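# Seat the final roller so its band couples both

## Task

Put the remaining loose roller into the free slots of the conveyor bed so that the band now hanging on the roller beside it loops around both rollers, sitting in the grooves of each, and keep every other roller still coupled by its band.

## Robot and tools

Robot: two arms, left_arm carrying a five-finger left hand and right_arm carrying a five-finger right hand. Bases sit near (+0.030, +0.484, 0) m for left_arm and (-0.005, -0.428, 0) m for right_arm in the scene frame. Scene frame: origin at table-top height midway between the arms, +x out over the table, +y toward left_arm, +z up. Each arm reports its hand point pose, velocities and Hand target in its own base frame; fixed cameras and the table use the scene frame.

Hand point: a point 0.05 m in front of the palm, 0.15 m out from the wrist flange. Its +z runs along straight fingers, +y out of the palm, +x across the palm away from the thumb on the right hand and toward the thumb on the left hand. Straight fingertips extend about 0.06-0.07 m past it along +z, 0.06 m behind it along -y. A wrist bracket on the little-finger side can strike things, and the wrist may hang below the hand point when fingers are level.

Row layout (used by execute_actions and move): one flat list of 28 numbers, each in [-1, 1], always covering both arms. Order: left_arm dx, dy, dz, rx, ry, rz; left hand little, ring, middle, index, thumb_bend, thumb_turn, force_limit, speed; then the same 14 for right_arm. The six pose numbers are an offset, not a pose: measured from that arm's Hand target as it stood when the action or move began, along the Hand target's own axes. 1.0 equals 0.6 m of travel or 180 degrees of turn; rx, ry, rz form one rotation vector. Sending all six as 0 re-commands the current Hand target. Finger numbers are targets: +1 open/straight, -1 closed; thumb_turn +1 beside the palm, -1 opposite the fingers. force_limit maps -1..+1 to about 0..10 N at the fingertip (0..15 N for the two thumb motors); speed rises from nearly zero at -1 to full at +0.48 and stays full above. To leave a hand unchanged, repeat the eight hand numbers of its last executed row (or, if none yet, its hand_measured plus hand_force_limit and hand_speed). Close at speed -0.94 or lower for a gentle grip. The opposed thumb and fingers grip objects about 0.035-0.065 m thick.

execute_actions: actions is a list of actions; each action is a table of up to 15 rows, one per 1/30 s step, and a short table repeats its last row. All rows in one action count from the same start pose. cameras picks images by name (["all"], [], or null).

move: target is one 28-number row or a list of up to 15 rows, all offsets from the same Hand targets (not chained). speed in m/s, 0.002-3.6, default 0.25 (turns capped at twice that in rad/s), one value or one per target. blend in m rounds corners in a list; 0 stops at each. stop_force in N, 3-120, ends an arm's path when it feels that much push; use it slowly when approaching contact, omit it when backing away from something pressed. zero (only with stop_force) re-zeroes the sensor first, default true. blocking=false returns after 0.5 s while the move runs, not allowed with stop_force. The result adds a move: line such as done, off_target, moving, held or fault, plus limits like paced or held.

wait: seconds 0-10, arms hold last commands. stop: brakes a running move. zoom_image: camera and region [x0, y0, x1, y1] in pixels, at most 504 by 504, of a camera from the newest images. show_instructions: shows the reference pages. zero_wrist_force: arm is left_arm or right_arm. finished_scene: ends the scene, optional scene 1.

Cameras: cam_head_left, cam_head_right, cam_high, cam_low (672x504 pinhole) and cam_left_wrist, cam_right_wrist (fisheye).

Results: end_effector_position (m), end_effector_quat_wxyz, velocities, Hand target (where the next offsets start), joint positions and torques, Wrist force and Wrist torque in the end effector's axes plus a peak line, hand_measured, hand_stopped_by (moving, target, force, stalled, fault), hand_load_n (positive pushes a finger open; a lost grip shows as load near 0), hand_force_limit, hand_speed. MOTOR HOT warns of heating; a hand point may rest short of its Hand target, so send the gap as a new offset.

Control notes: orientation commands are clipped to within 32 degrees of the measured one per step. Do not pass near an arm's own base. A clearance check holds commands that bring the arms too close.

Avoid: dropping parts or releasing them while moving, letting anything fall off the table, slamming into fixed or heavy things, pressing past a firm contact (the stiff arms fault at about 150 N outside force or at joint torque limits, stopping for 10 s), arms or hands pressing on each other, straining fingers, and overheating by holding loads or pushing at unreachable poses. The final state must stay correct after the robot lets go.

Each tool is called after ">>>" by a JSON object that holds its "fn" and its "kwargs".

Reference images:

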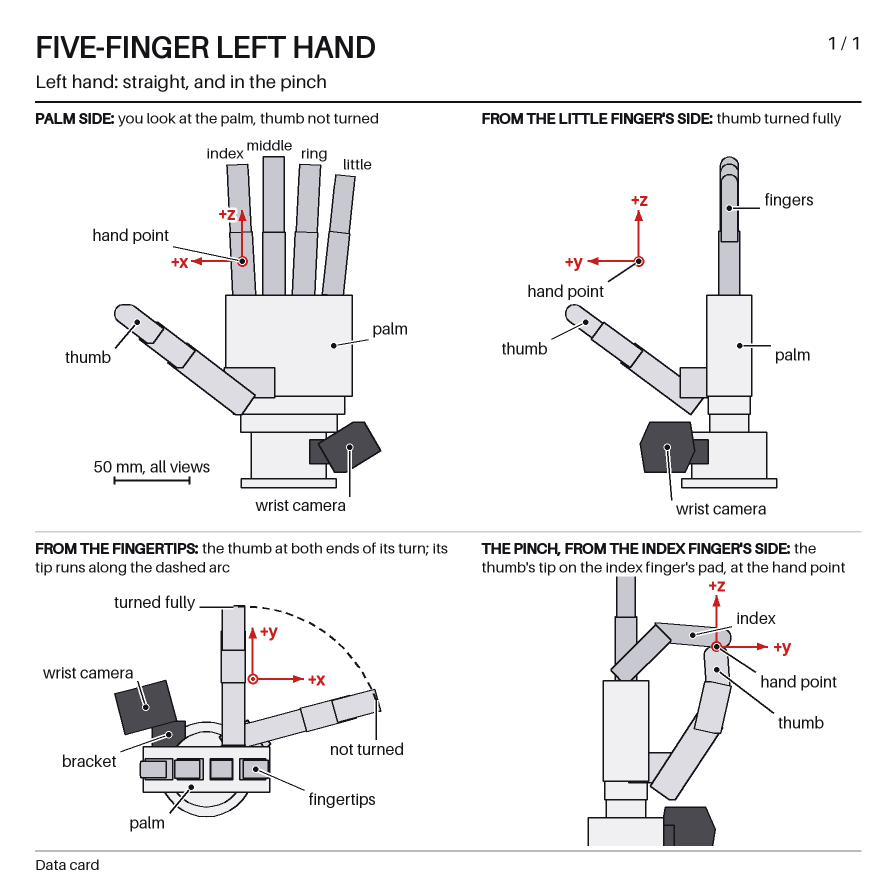

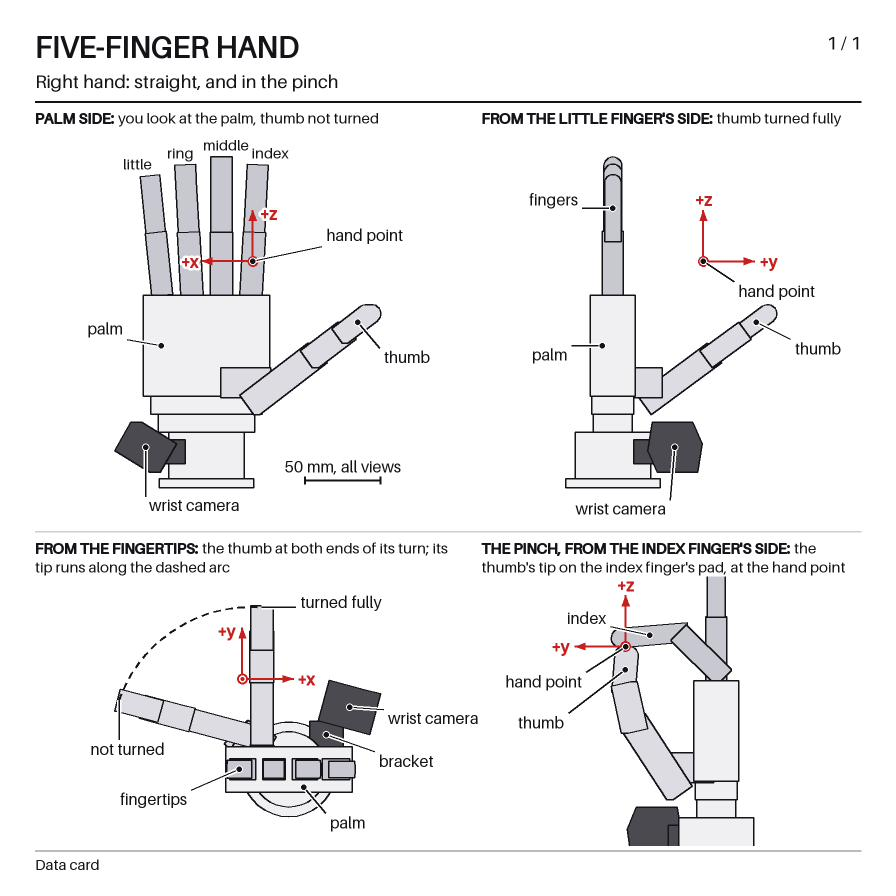

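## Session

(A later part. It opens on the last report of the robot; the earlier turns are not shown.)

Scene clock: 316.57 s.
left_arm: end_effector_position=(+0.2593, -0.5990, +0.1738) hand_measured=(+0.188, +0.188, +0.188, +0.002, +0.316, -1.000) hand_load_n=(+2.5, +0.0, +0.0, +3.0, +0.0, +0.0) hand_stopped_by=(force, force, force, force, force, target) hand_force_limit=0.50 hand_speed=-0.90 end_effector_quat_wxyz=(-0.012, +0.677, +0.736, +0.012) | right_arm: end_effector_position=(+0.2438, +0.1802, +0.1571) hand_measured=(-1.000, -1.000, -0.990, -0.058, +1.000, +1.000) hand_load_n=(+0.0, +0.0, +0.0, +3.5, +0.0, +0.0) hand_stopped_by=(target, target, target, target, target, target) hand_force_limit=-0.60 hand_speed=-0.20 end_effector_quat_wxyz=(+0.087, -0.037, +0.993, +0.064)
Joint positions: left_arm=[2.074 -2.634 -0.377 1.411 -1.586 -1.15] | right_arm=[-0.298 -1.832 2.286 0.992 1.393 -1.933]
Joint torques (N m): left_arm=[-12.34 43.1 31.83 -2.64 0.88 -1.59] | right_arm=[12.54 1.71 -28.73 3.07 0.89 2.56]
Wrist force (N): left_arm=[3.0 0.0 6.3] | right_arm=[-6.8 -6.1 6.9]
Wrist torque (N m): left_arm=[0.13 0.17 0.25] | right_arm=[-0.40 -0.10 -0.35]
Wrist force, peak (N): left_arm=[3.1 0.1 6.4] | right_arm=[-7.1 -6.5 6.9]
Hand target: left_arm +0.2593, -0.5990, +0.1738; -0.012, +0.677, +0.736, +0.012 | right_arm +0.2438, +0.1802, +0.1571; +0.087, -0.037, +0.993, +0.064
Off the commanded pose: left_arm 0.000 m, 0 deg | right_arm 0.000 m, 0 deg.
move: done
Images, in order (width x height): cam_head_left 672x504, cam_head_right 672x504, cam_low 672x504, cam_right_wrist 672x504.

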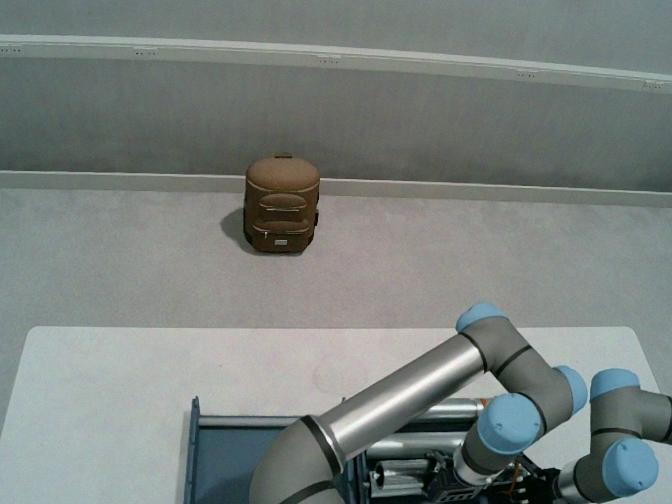

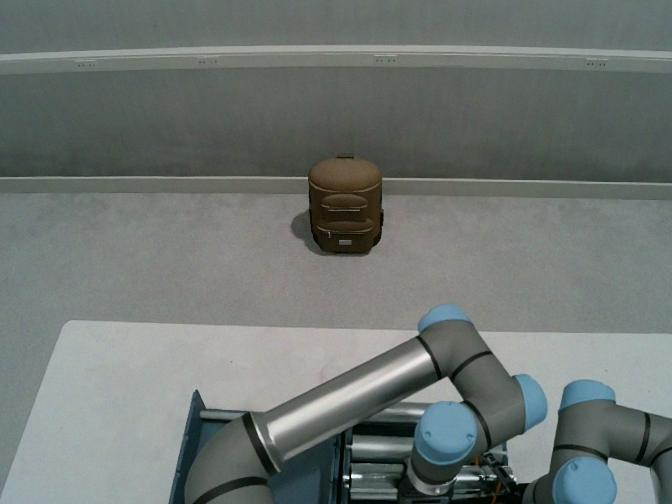

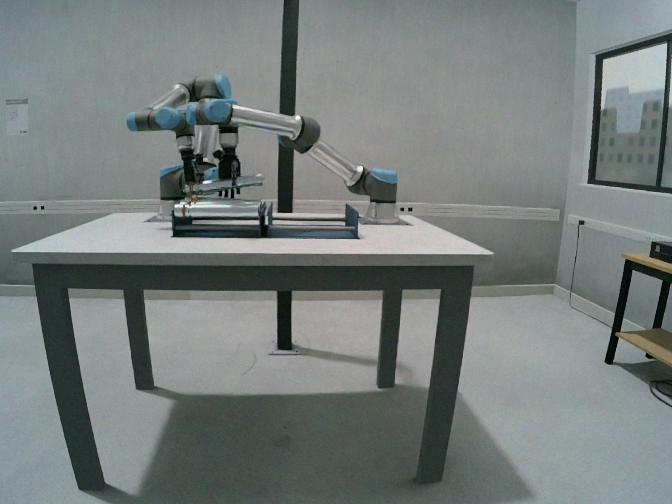

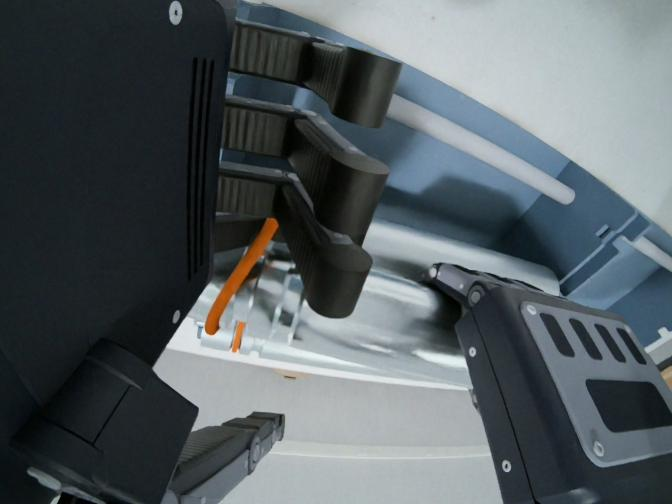

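>>> {"fn": "move", "kwargs": {"target": [[0.0066,0.0005,0.0002,0,0,0,-0.6,-0.6,-0.6,-0.96,-0.9,-1,0.5,-0.9,-0.0142,0.0040,-0.0376,0,0,0,-1,-1,-0.99,-0.05,1,1,-0.6,-0.2],[0.0066,0.0005,0.0002,0,0,0,-0.6,-0.6,-0.6,-0.96,-0.9,-1,0.5,-0.9,-0.0392,0.0043,-0.0550,0,0,0,-1,-1,-0.99,-0.05,1,1,-0.6,-0.2],[0.0066,0.0005,0.0002,0,0,0,-0.6,-0.6,-0.6,-0.96,-0.9,-1,0.5,-0.9,-0.0695,0.0021,-0.0580,0,0,0,-1,-1,-0.99,-0.05,1,1,-0.6,-0.2]], "speed": 0.03, "blend": 0.003, "cameras": ["cam_head_left","cam_head_right","cam_low","cam_right_wrist"]}}

>>> {"fn": "zoom_image", "kwargs": {"camera": "cam_head_left", "region": [480, 434, 540, 494]}}

>>> {"fn": "zoom_image", "kwargs": {"camera": "cam_head_right", "region": [465, 444, 525, 504]}}

>>> {"fn": "zoom_image", "kwargs": {"camera": "cam_low", "region": [180, 170, 220, 205]}}

Scene clock: 319.67 s.
left_arm: end_effector_position=(+0.2593, -0.5951, +0.1738) hand_measured=(+0.188, +0.188, +0.188, +0.002, +0.318, -1.000) hand_load_n=(+0.0, -6.5, -9.5, +6.5, +6.5, +3.5) hand_stopped_by=(force, force, force, force, force, target) hand_force_limit=0.50 hand_speed=-0.90 end_effector_quat_wxyz=(-0.012, +0.677, +0.736, +0.012) | right_arm: end_effector_position=(+0.2787, +0.1795, +0.1987) hand_measured=(-1.000, -1.000, -0.990, -0.058, +1.000, +1.000) hand_load_n=(+0.0, +0.5, +0.0, -6.0, +0.0, +0.0) hand_stopped_by=(target, target, target, target, target, target) hand_force_limit=-0.60 hand_speed=-0.20 end_effector_quat_wxyz=(+0.087, -0.037, +0.993, +0.064)
Joint positions: left_arm=[2.077 -2.611 -0.422 1.433 -1.586 -1.147] | right_arm=[-0.245 -1.772 2.124 1.085 1.399 -1.88]
Joint torques (N m): left_arm=[-3.46 53.79 5.3 -3.87 4.2 1.87] | right_arm=[10.32 -3.07 -34.95 0.86 0.47 3.22]
Wrist force (N): left_arm=[-0.8 9.4 -3.1] | right_arm=[4.0 -5.8 8.7]
Wrist torque (N m): left_arm=[0.18 -0.37 -0.56] | right_arm=[-0.78 -0.05 -0.16]
Wrist force, peak (N): left_arm=[0.4 12.3 -7.5] | right_arm=[3.7 -7.0 12.9]
Hand target: left_arm +0.2593, -0.5951, +0.1738; -0.012, +0.677, +0.736, +0.012 | right_arm +0.2787, +0.1795, +0.1987; +0.087, -0.037, +0.993, +0.064
Off the commanded pose: left_arm 0.000 m, 0 deg | right_arm 0.000 m, 0 deg.
move: done
Images, in order (width x height): cam_head_left 672x504, cam_head_right 672x504, cam_low 672x504, cam_right_wrist 672x504.

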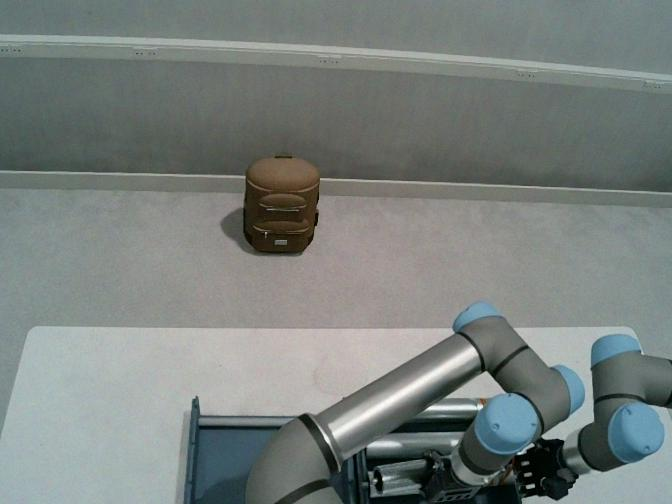

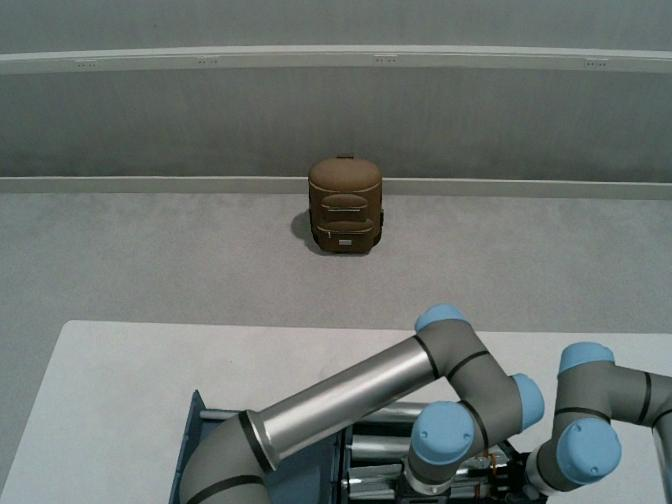

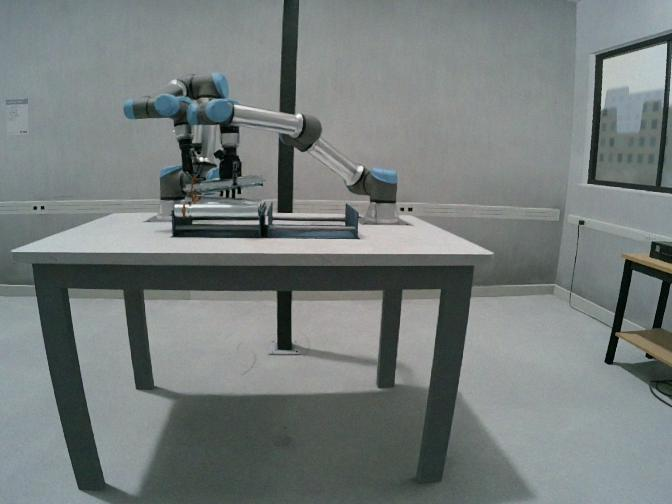

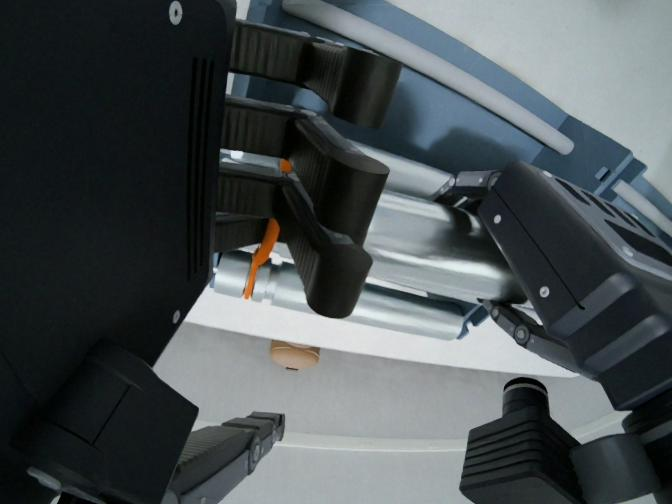

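Scaled by 8.400 from the camera's 672x504 image, which has a finer 960x720 frame.

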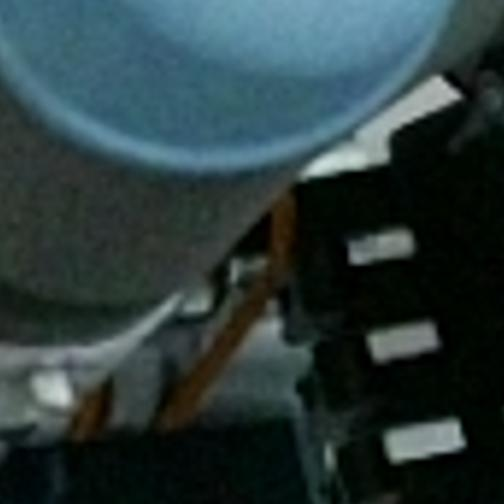

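Scaled by 8.400 from the camera's 672x504 image, which has a finer 960x720 frame.

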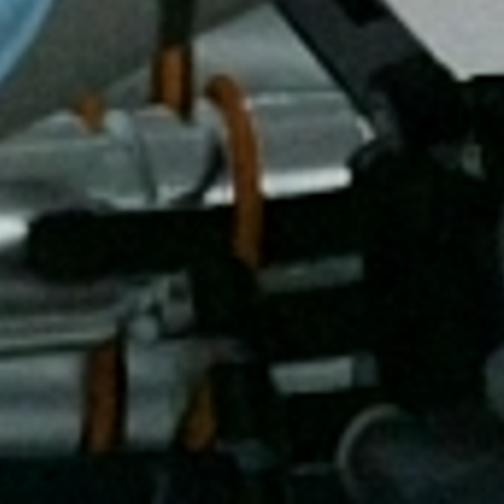

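Scaled by 12.600 from the camera's 672x504 image, which has a finer 960x720 frame.

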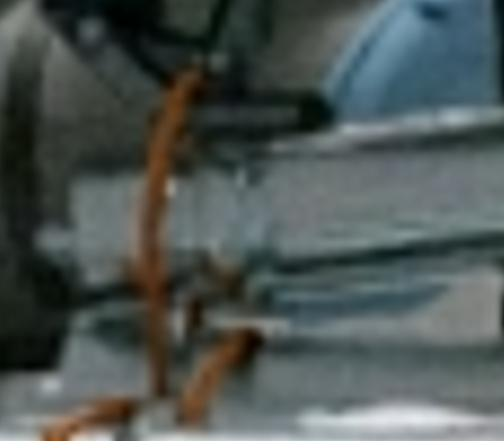

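>>> {"fn": "move", "kwargs": {"target": [[0,0,0,0,0,0,-0.6,-0.6,-0.6,-0.96,-0.9,-1,0.5,-0.9,-0.0009,0.0006,-0.0049,0,0,0,-1,-1,-0.99,-0.05,1,1,-0.6,-0.2],[0,0,0,0,0,0,-0.6,-0.6,-0.6,-0.96,-0.9,-1,0.5,-0.9,-0.0302,0.0020,0.0032,0,0,0,-1,-1,-0.99,-0.05,1,1,-0.6,-0.2],[0,0,0,0,0,0,-0.6,-0.6,-0.6,-0.96,-0.9,-1,0.5,-0.9,-0.0485,-0.0011,0.0138,0,0,0,-1,-1,-0.99,-0.05,1,1,-0.6,-0.2]], "speed": 0.03, "blend": 0.003, "cameras": ["cam_head_left","cam_head_right","cam_low","cam_right_wrist","cam_high"]}}

>>> {"fn": "zoom_image", "kwargs": {"camera": "cam_high", "region": [228, 198, 268, 228]}}

>>> {"fn": "zoom_image", "kwargs": {"camera": "cam_head_right", "region": [465, 444, 525, 504]}}

>>> {"fn": "zoom_image", "kwargs": {"camera": "cam_low", "region": [180, 170, 220, 205]}}

Scene clock: 321.17 s.
left_arm: end_effector_position=(+0.2592, -0.5951, +0.1738) hand_measured=(+0.188, +0.188, +0.188, +0.002, +0.318, -1.000) hand_load_n=(+0.0, -2.0, -9.0, +7.5, +6.0, +5.5) hand_stopped_by=(force, force, force, force, force, target) hand_force_limit=0.50 hand_speed=-0.90 end_effector_quat_wxyz=(-0.012, +0.677, +0.736, +0.012) | right_arm: end_effector_position=(+0.2914, +0.1813, +0.2006) hand_measured=(-1.000, -1.000, -0.990, -0.058, +1.000, +1.000) hand_load_n=(+0.0, +0.0, +0.0, -1.0, +0.0, +0.0) hand_stopped_by=(target, target, target, target, target, target) hand_force_limit=-0.60 hand_speed=-0.20 end_effector_quat_wxyz=(+0.087, -0.037, +0.993, +0.064)
Joint positions: left_arm=[2.077 -2.611 -0.422 1.433 -1.586 -1.147] | right_arm=[-0.221 -1.735 2.089 1.079 1.403 -1.855]
Joint torques (N m): left_arm=[-14.52 48.45 13.06 -1.5 0.68 1.43] | right_arm=[-10.56 -19.9 -7.81 4.34 -3.2 -2.9]
Wrist force (N): left_arm=[4.0 2.7 -3.5] | right_arm=[1.7 -7.7 10.3]
Wrist torque (N m): left_arm=[0.28 -0.41 -0.29] | right_arm=[-0.74 -0.07 0.00]
Wrist force, peak (N): left_arm=[4.5 7.3 -13.1] | right_arm=[1.6 -6.2 17.1]
Hand target: left_arm +0.2593, -0.5951, +0.1738; -0.012, +0.677, +0.736, +0.012 | right_arm +0.2914, +0.1813, +0.2006; +0.087, -0.037, +0.993, +0.064 (not the last commanded pose)
Off the commanded pose: left_arm 0.000 m, 0 deg | right_arm 0.018 m, 0 deg.
move: held (right_arm; a check stopped the path); path passed 1 of 3 targets; blend cut to 0.0015 m at target 1; limits=held
pose unreachable (right arm): on one or more control steps of this call, first in action 0 (counted from 0), this arm could not follow its commanded pose, so it was not sent that pose on those steps. It may still have moved: this result reports where it is.
cause: moving toward the commanded pose would bring a part of the arm too close to another arm (a part of this arm just beyond joint 5 (wrist 2) and a part of the left arm just beyond its joint 4 (wrist 1), at the place that arm is still heading or pushing toward).
Images, in order (width x height): cam_head_left 672x504, cam_head_right 672x504, cam_high 672x504, cam_low 672x504, cam_right_wrist 672x504.

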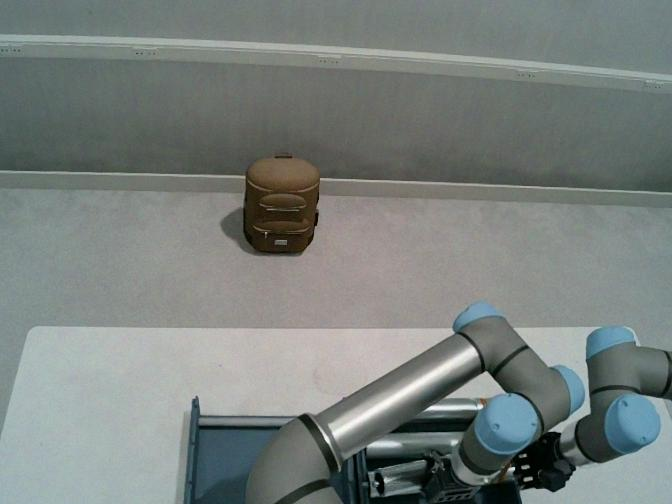

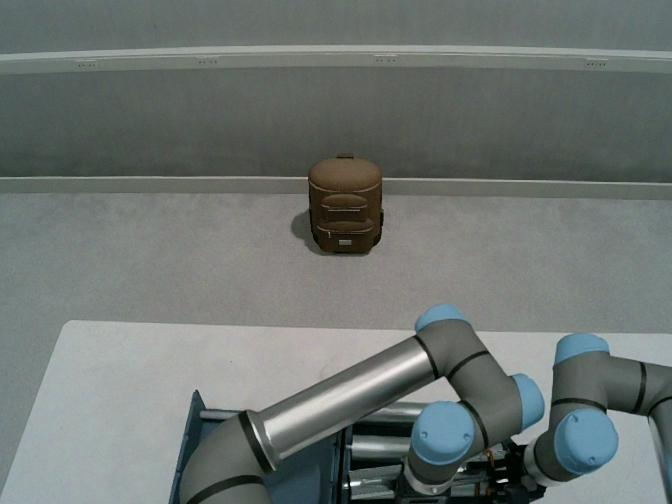

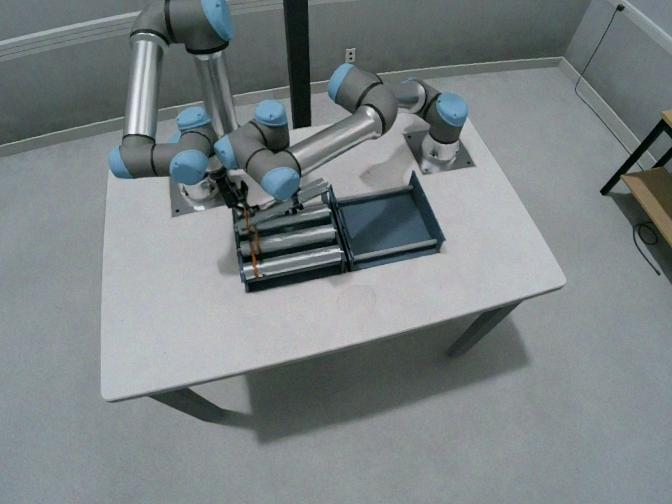

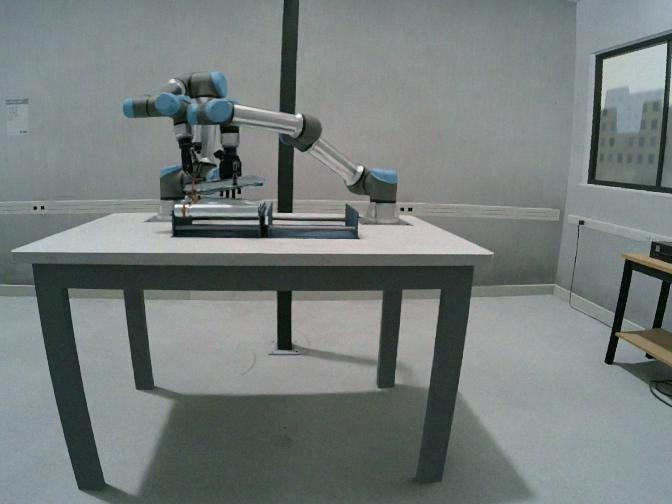

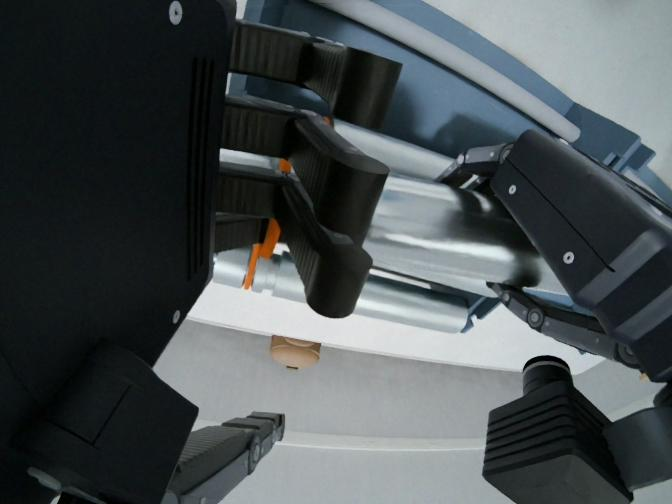

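Scaled by 12.600 from the camera's 672x504 image, which has a finer 960x720 frame.

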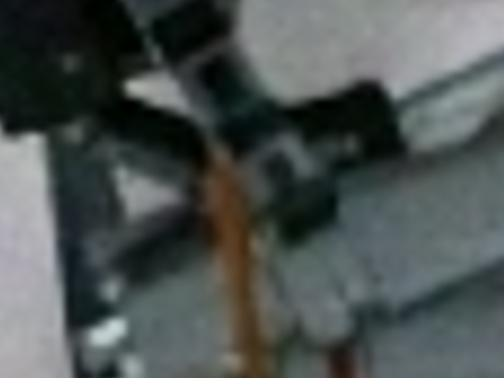

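Scaled by 8.400 from the camera's 672x504 image, which has a finer 960x720 frame.

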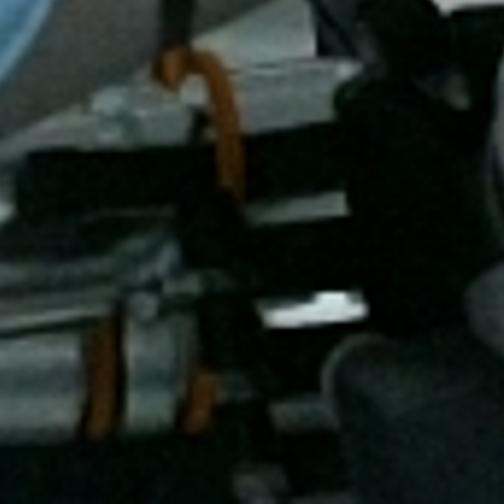

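Scaled by 12.600 from the camera's 672x504 image, which has a finer 960x720 frame.

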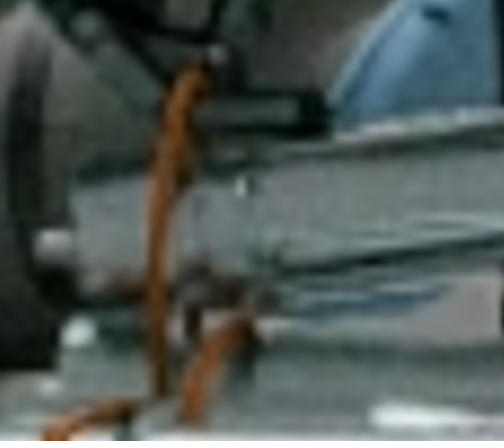

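>>> {"fn": "move", "kwargs": {"target": [0.0014,-0.0199,0,0,0,0,-0.6,-0.6,-0.6,-0.96,-0.9,-1,0.5,-0.9,0,0,0,0,0,0,-1,-1,-0.99,-0.05,1,1,-0.6,-0.2], "speed": 0.03, "cameras": ["cam_head_left","cam_head_right","cam_low","cam_right_wrist","cam_high"]}}

>>> {"fn": "zoom_image", "kwargs": {"camera": "cam_high", "region": [228, 198, 268, 228]}}

>>> {"fn": "zoom_image", "kwargs": {"camera": "cam_head_right", "region": [465, 444, 525, 504]}}

>>> {"fn": "zoom_image", "kwargs": {"camera": "cam_low", "region": [180, 170, 220, 205]}}

Scene clock: 322.03 s.
left_arm: end_effector_position=(+0.2571, -0.5951, +0.1738) hand_measured=(+0.188, +0.188, +0.188, +0.002, +0.318, -1.000) hand_load_n=(+0.0, +0.0, -8.0, +7.5, +6.5, +6.0) hand_stopped_by=(force, force, force, force, force, target) hand_force_limit=0.50 hand_speed=-0.90 end_effector_quat_wxyz=(-0.012, +0.677, +0.736, +0.012) | right_arm: end_effector_position=(+0.2914, +0.1813, +0.2006) hand_measured=(-1.000, -1.000, -0.990, -0.058, +1.000, +1.000) hand_load_n=(+0.0, +0.0, +0.0, -2.5, +0.0, +0.0) hand_stopped_by=(target, target, target, target, target, target) hand_force_limit=-0.60 hand_speed=-0.20 end_effector_quat_wxyz=(+0.087, -0.037, +0.993, +0.064)
Joint positions: left_arm=[2.074 -2.608 -0.429 1.436 -1.586 -1.15] | right_arm=[-0.221 -1.735 2.089 1.079 1.403 -1.855]
Joint torques (N m): left_arm=[11.76 37.53 30.61 -3.8 1.41 2.43] | right_arm=[-8.04 -18.09 -11.34 1.49 -2.77 -2.05]
Wrist force (N): left_arm=[3.5 1.4 -1.3] | right_arm=[1.1 -9.0 8.6]
Wrist torque (N m): left_arm=[0.31 -0.29 -0.33] | right_arm=[-0.74 -0.04 -0.04]
Wrist force, peak (N): left_arm=[1.5 8.1 -3.0] | right_arm=[1.6 -7.6 10.7]
Hand target: left_arm +0.2573, -0.5951, +0.1738; -0.012, +0.677, +0.736, +0.012 (not the last commanded pose) | right_arm +0.2914, +0.1813, +0.2006; +0.087, -0.037, +0.993, +0.064
Off the commanded pose: left_arm 0.010 m, 0 deg | right_arm 0.000 m, 0 deg.
move: held (left_arm; a check stopped the path); limits=held
pose unreachable (left arm): on one or more control steps of this call, first in action 0 (counted from 0), this arm could not follow its commanded pose, so it was not sent that pose on those steps. It may still have moved: this result reports where it is.
cause: moving toward the commanded pose would bring a part of the arm too close to another arm (a part of this arm just beyond joint 4 (wrist 1) and a part of the right arm just beyond its joint 5 (wrist 2), 5 mm apart when this arm was first held).
Images, in order (width x height): cam_head_left 672x504, cam_head_right 672x504, cam_high 672x504, cam_low 672x504, cam_right_wrist 672x504.

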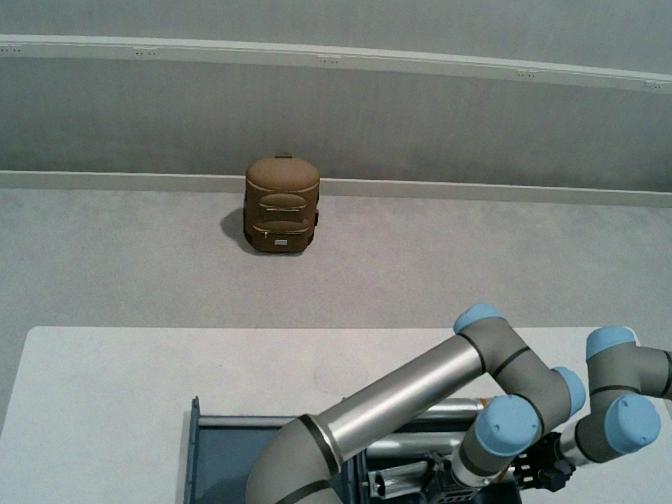

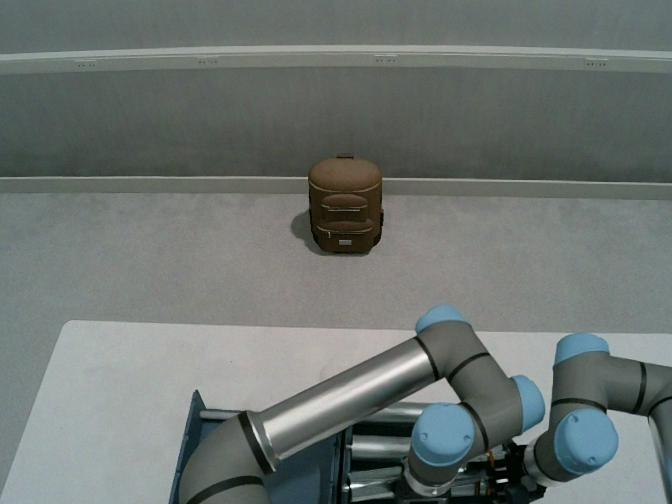

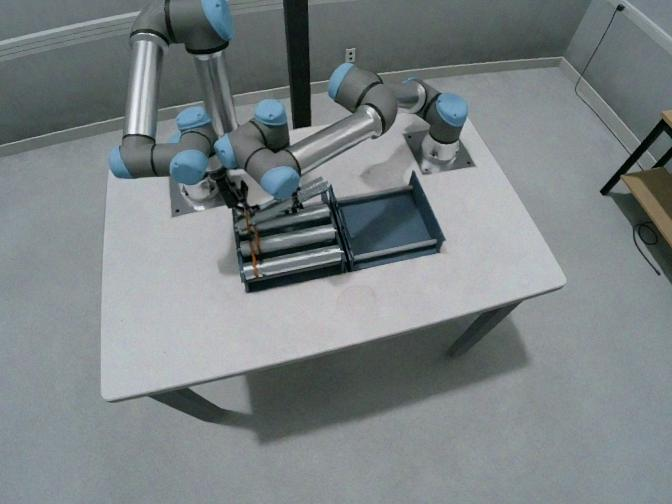

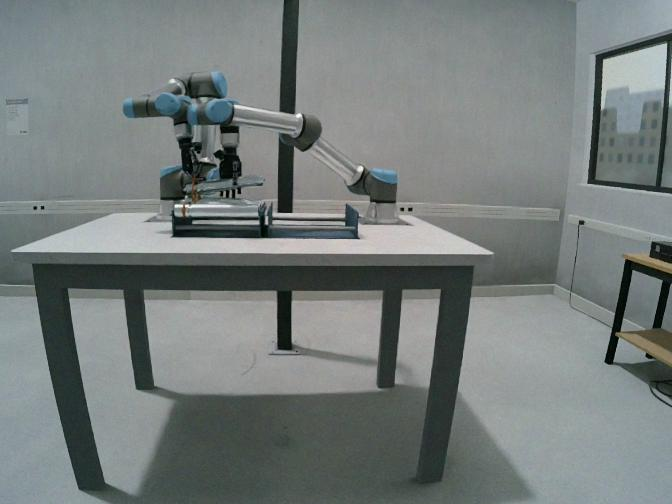

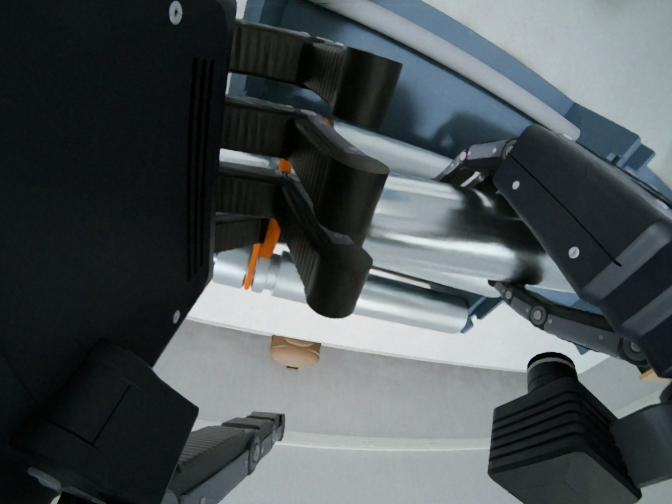

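Scaled by 12.600 from the camera's 672x504 image, which has a finer 960x720 frame.

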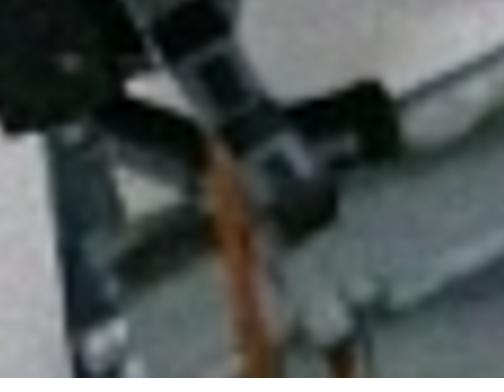

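Scaled by 8.400 from the camera's 672x504 image, which has a finer 960x720 frame.

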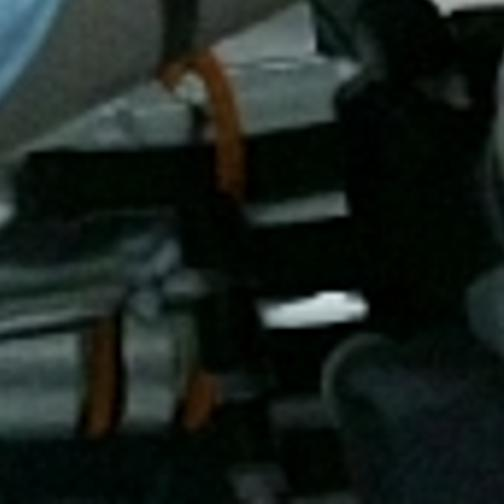

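Scaled by 12.600 from the camera's 672x504 image, which has a finer 960x720 frame.

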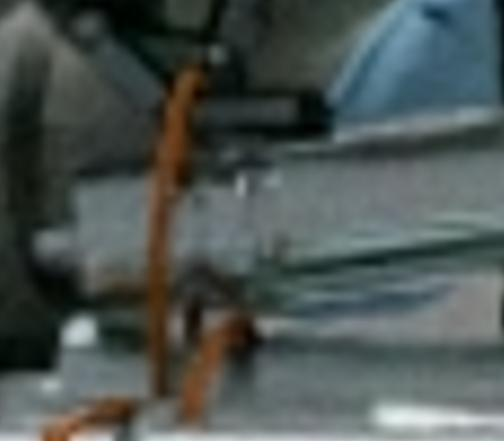

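>>> {"fn": "move", "kwargs": {"target": [[0,0,0,0,0,0,-0.6,-0.6,-0.6,-0.96,-0.9,-1,0.5,-0.9,0.0207,0.0026,-0.0053,0,0,0,-1,-1,-0.99,-0.05,1,1,-0.6,-0.2],[0,0,0,0,0,0,-0.6,-0.6,-0.6,-0.96,-0.9,-1,0.5,-0.9,0.0512,0.0046,-0.0013,0,0,0,-1,-1,-0.99,-0.05,1,1,-0.6,-0.2],[0,0,0,0,0,0,-0.6,-0.6,-0.6,-0.96,-0.9,-1,0.5,-0.9,0.0769,0.0043,0.0170,0,0,0,-1,-1,-0.99,-0.05,1,1,-0.6,-0.2],[0,0,0,0,0,0,-0.6,-0.6,-0.6,-0.96,-0.9,-1,0.5,-0.9,0.0916,0.0014,0.0470,0,0,0,-1,-1,-0.99,-0.05,1,1,-0.6,-0.2]], "speed": 0.04, "blend": 0.003, "cameras": ["cam_head_left","cam_head_right","cam_low","cam_right_wrist"]}}

>>> {"fn": "zoom_image", "kwargs": {"camera": "cam_head_right", "region": [465, 444, 525, 504]}}

>>> {"fn": "zoom_image", "kwargs": {"camera": "cam_low", "region": [180, 170, 220, 205]}}

>>> {"fn": "zoom_image", "kwargs": {"camera": "cam_right_wrist", "region": [180, 200, 460, 410]}}

Scene clock: 324.80 s.
left_arm: end_effector_position=(+0.2573, -0.5951, +0.1737) hand_measured=(+0.188, +0.188, +0.188, +0.002, +0.316, -1.000) hand_load_n=(+8.0, +0.0, +0.0, +1.0, +2.5, -1.5) hand_stopped_by=(force, force, force, force, force, target) hand_force_limit=0.50 hand_speed=-0.90 end_effector_quat_wxyz=(-0.012, +0.677, +0.736, +0.012) | right_arm: end_effector_position=(+0.2421, +0.1824, +0.1634) hand_measured=(-1.000, -1.000, -0.990, -0.058, +1.000, +1.000) hand_load_n=(+0.0, +0.0, +0.0, +1.0, +0.0, +0.0) hand_stopped_by=(target, target, target, target, target, target) hand_force_limit=-0.60 hand_speed=-0.20 end_effector_quat_wxyz=(+0.087, -0.037, +0.993, +0.064)
Joint positions: left_arm=[2.075 -2.608 -0.428 1.436 -1.586 -1.15] | right_arm=[-0.287 -1.843 2.275 1.012 1.394 -1.922]
Joint torques (N m): left_arm=[5.05 65.24 25.08 -3.64 0.61 1.08] | right_arm=[-9.65 1.77 -2.37 2.34 -1.72 -3.09]
Wrist force (N): left_arm=[-1.1 -0.8 9.3] | right_arm=[-4.8 -2.6 2.7]
Wrist torque (N m): left_arm=[0.10 0.81 0.22] | right_arm=[-0.16 -0.01 -0.15]
Wrist force, peak (N): left_arm=[2.5 2.5 14.0] | right_arm=[-3.5 -6.6 13.7]
Hand target: left_arm +0.2573, -0.5951, +0.1738; -0.012, +0.677, +0.736, +0.012 | right_arm +0.2421, +0.1824, +0.1634; +0.087, -0.037, +0.993, +0.064
Off the commanded pose: left_arm 0.000 m, 0 deg | right_arm 0.000 m, 0 deg.
move: done
Images, in order (width x height): cam_head_left 672x504, cam_head_right 672x504, cam_low 672x504, cam_right_wrist 672x504.

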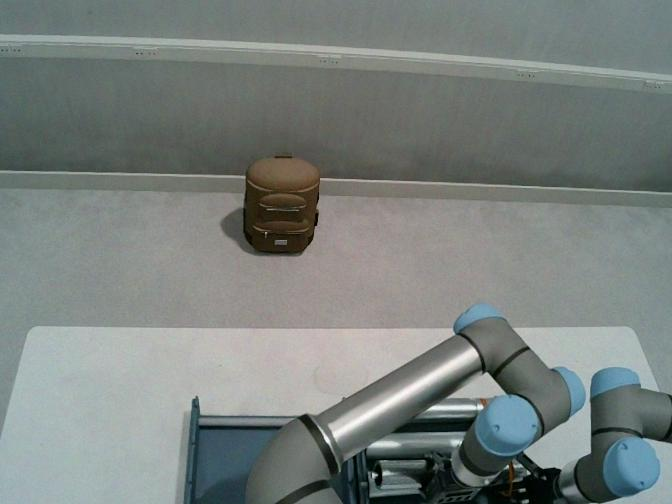

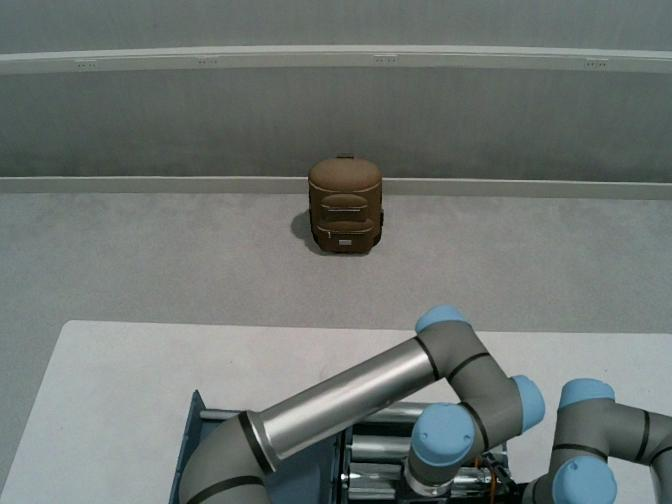

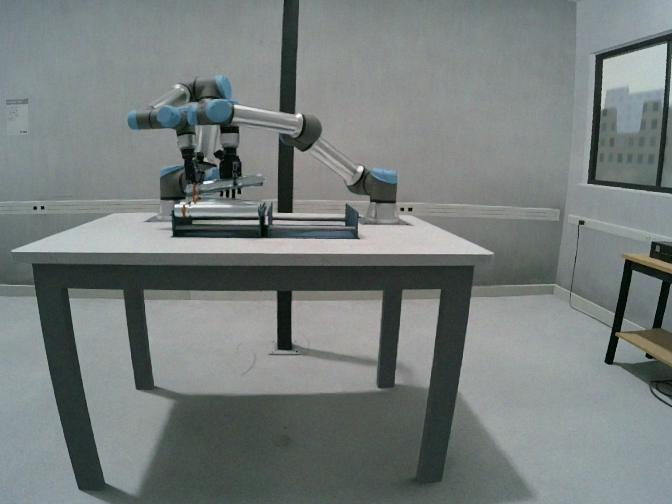

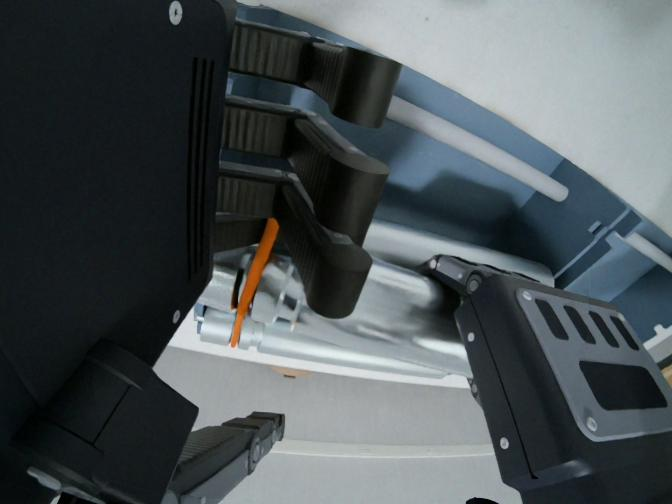

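Scaled by 8.400 from the camera's 672x504 image, which has a finer 960x720 frame.

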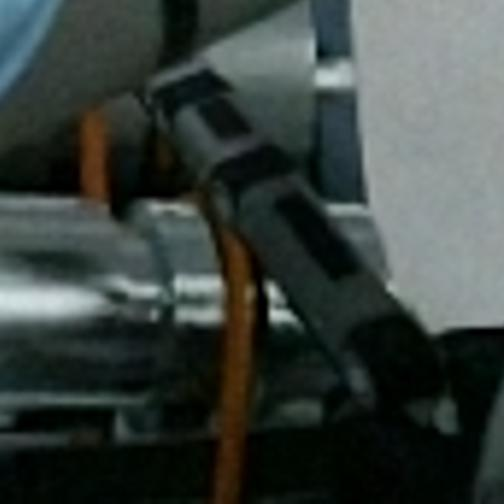

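Scaled by 12.600 from the camera's 672x504 image, which has a finer 960x720 frame.

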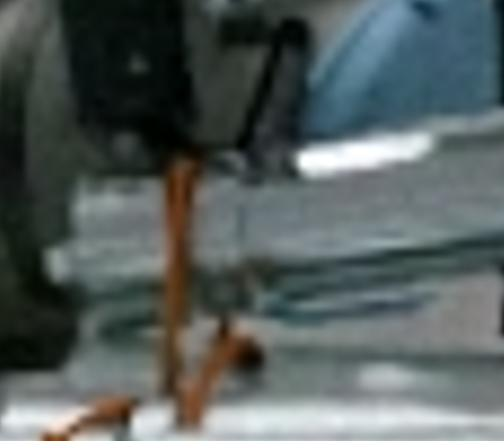

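Scaled by 1.800 from the camera's 672x504 image, which has a finer 960x720 frame.

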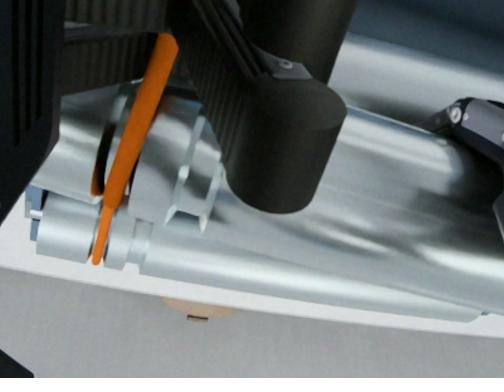

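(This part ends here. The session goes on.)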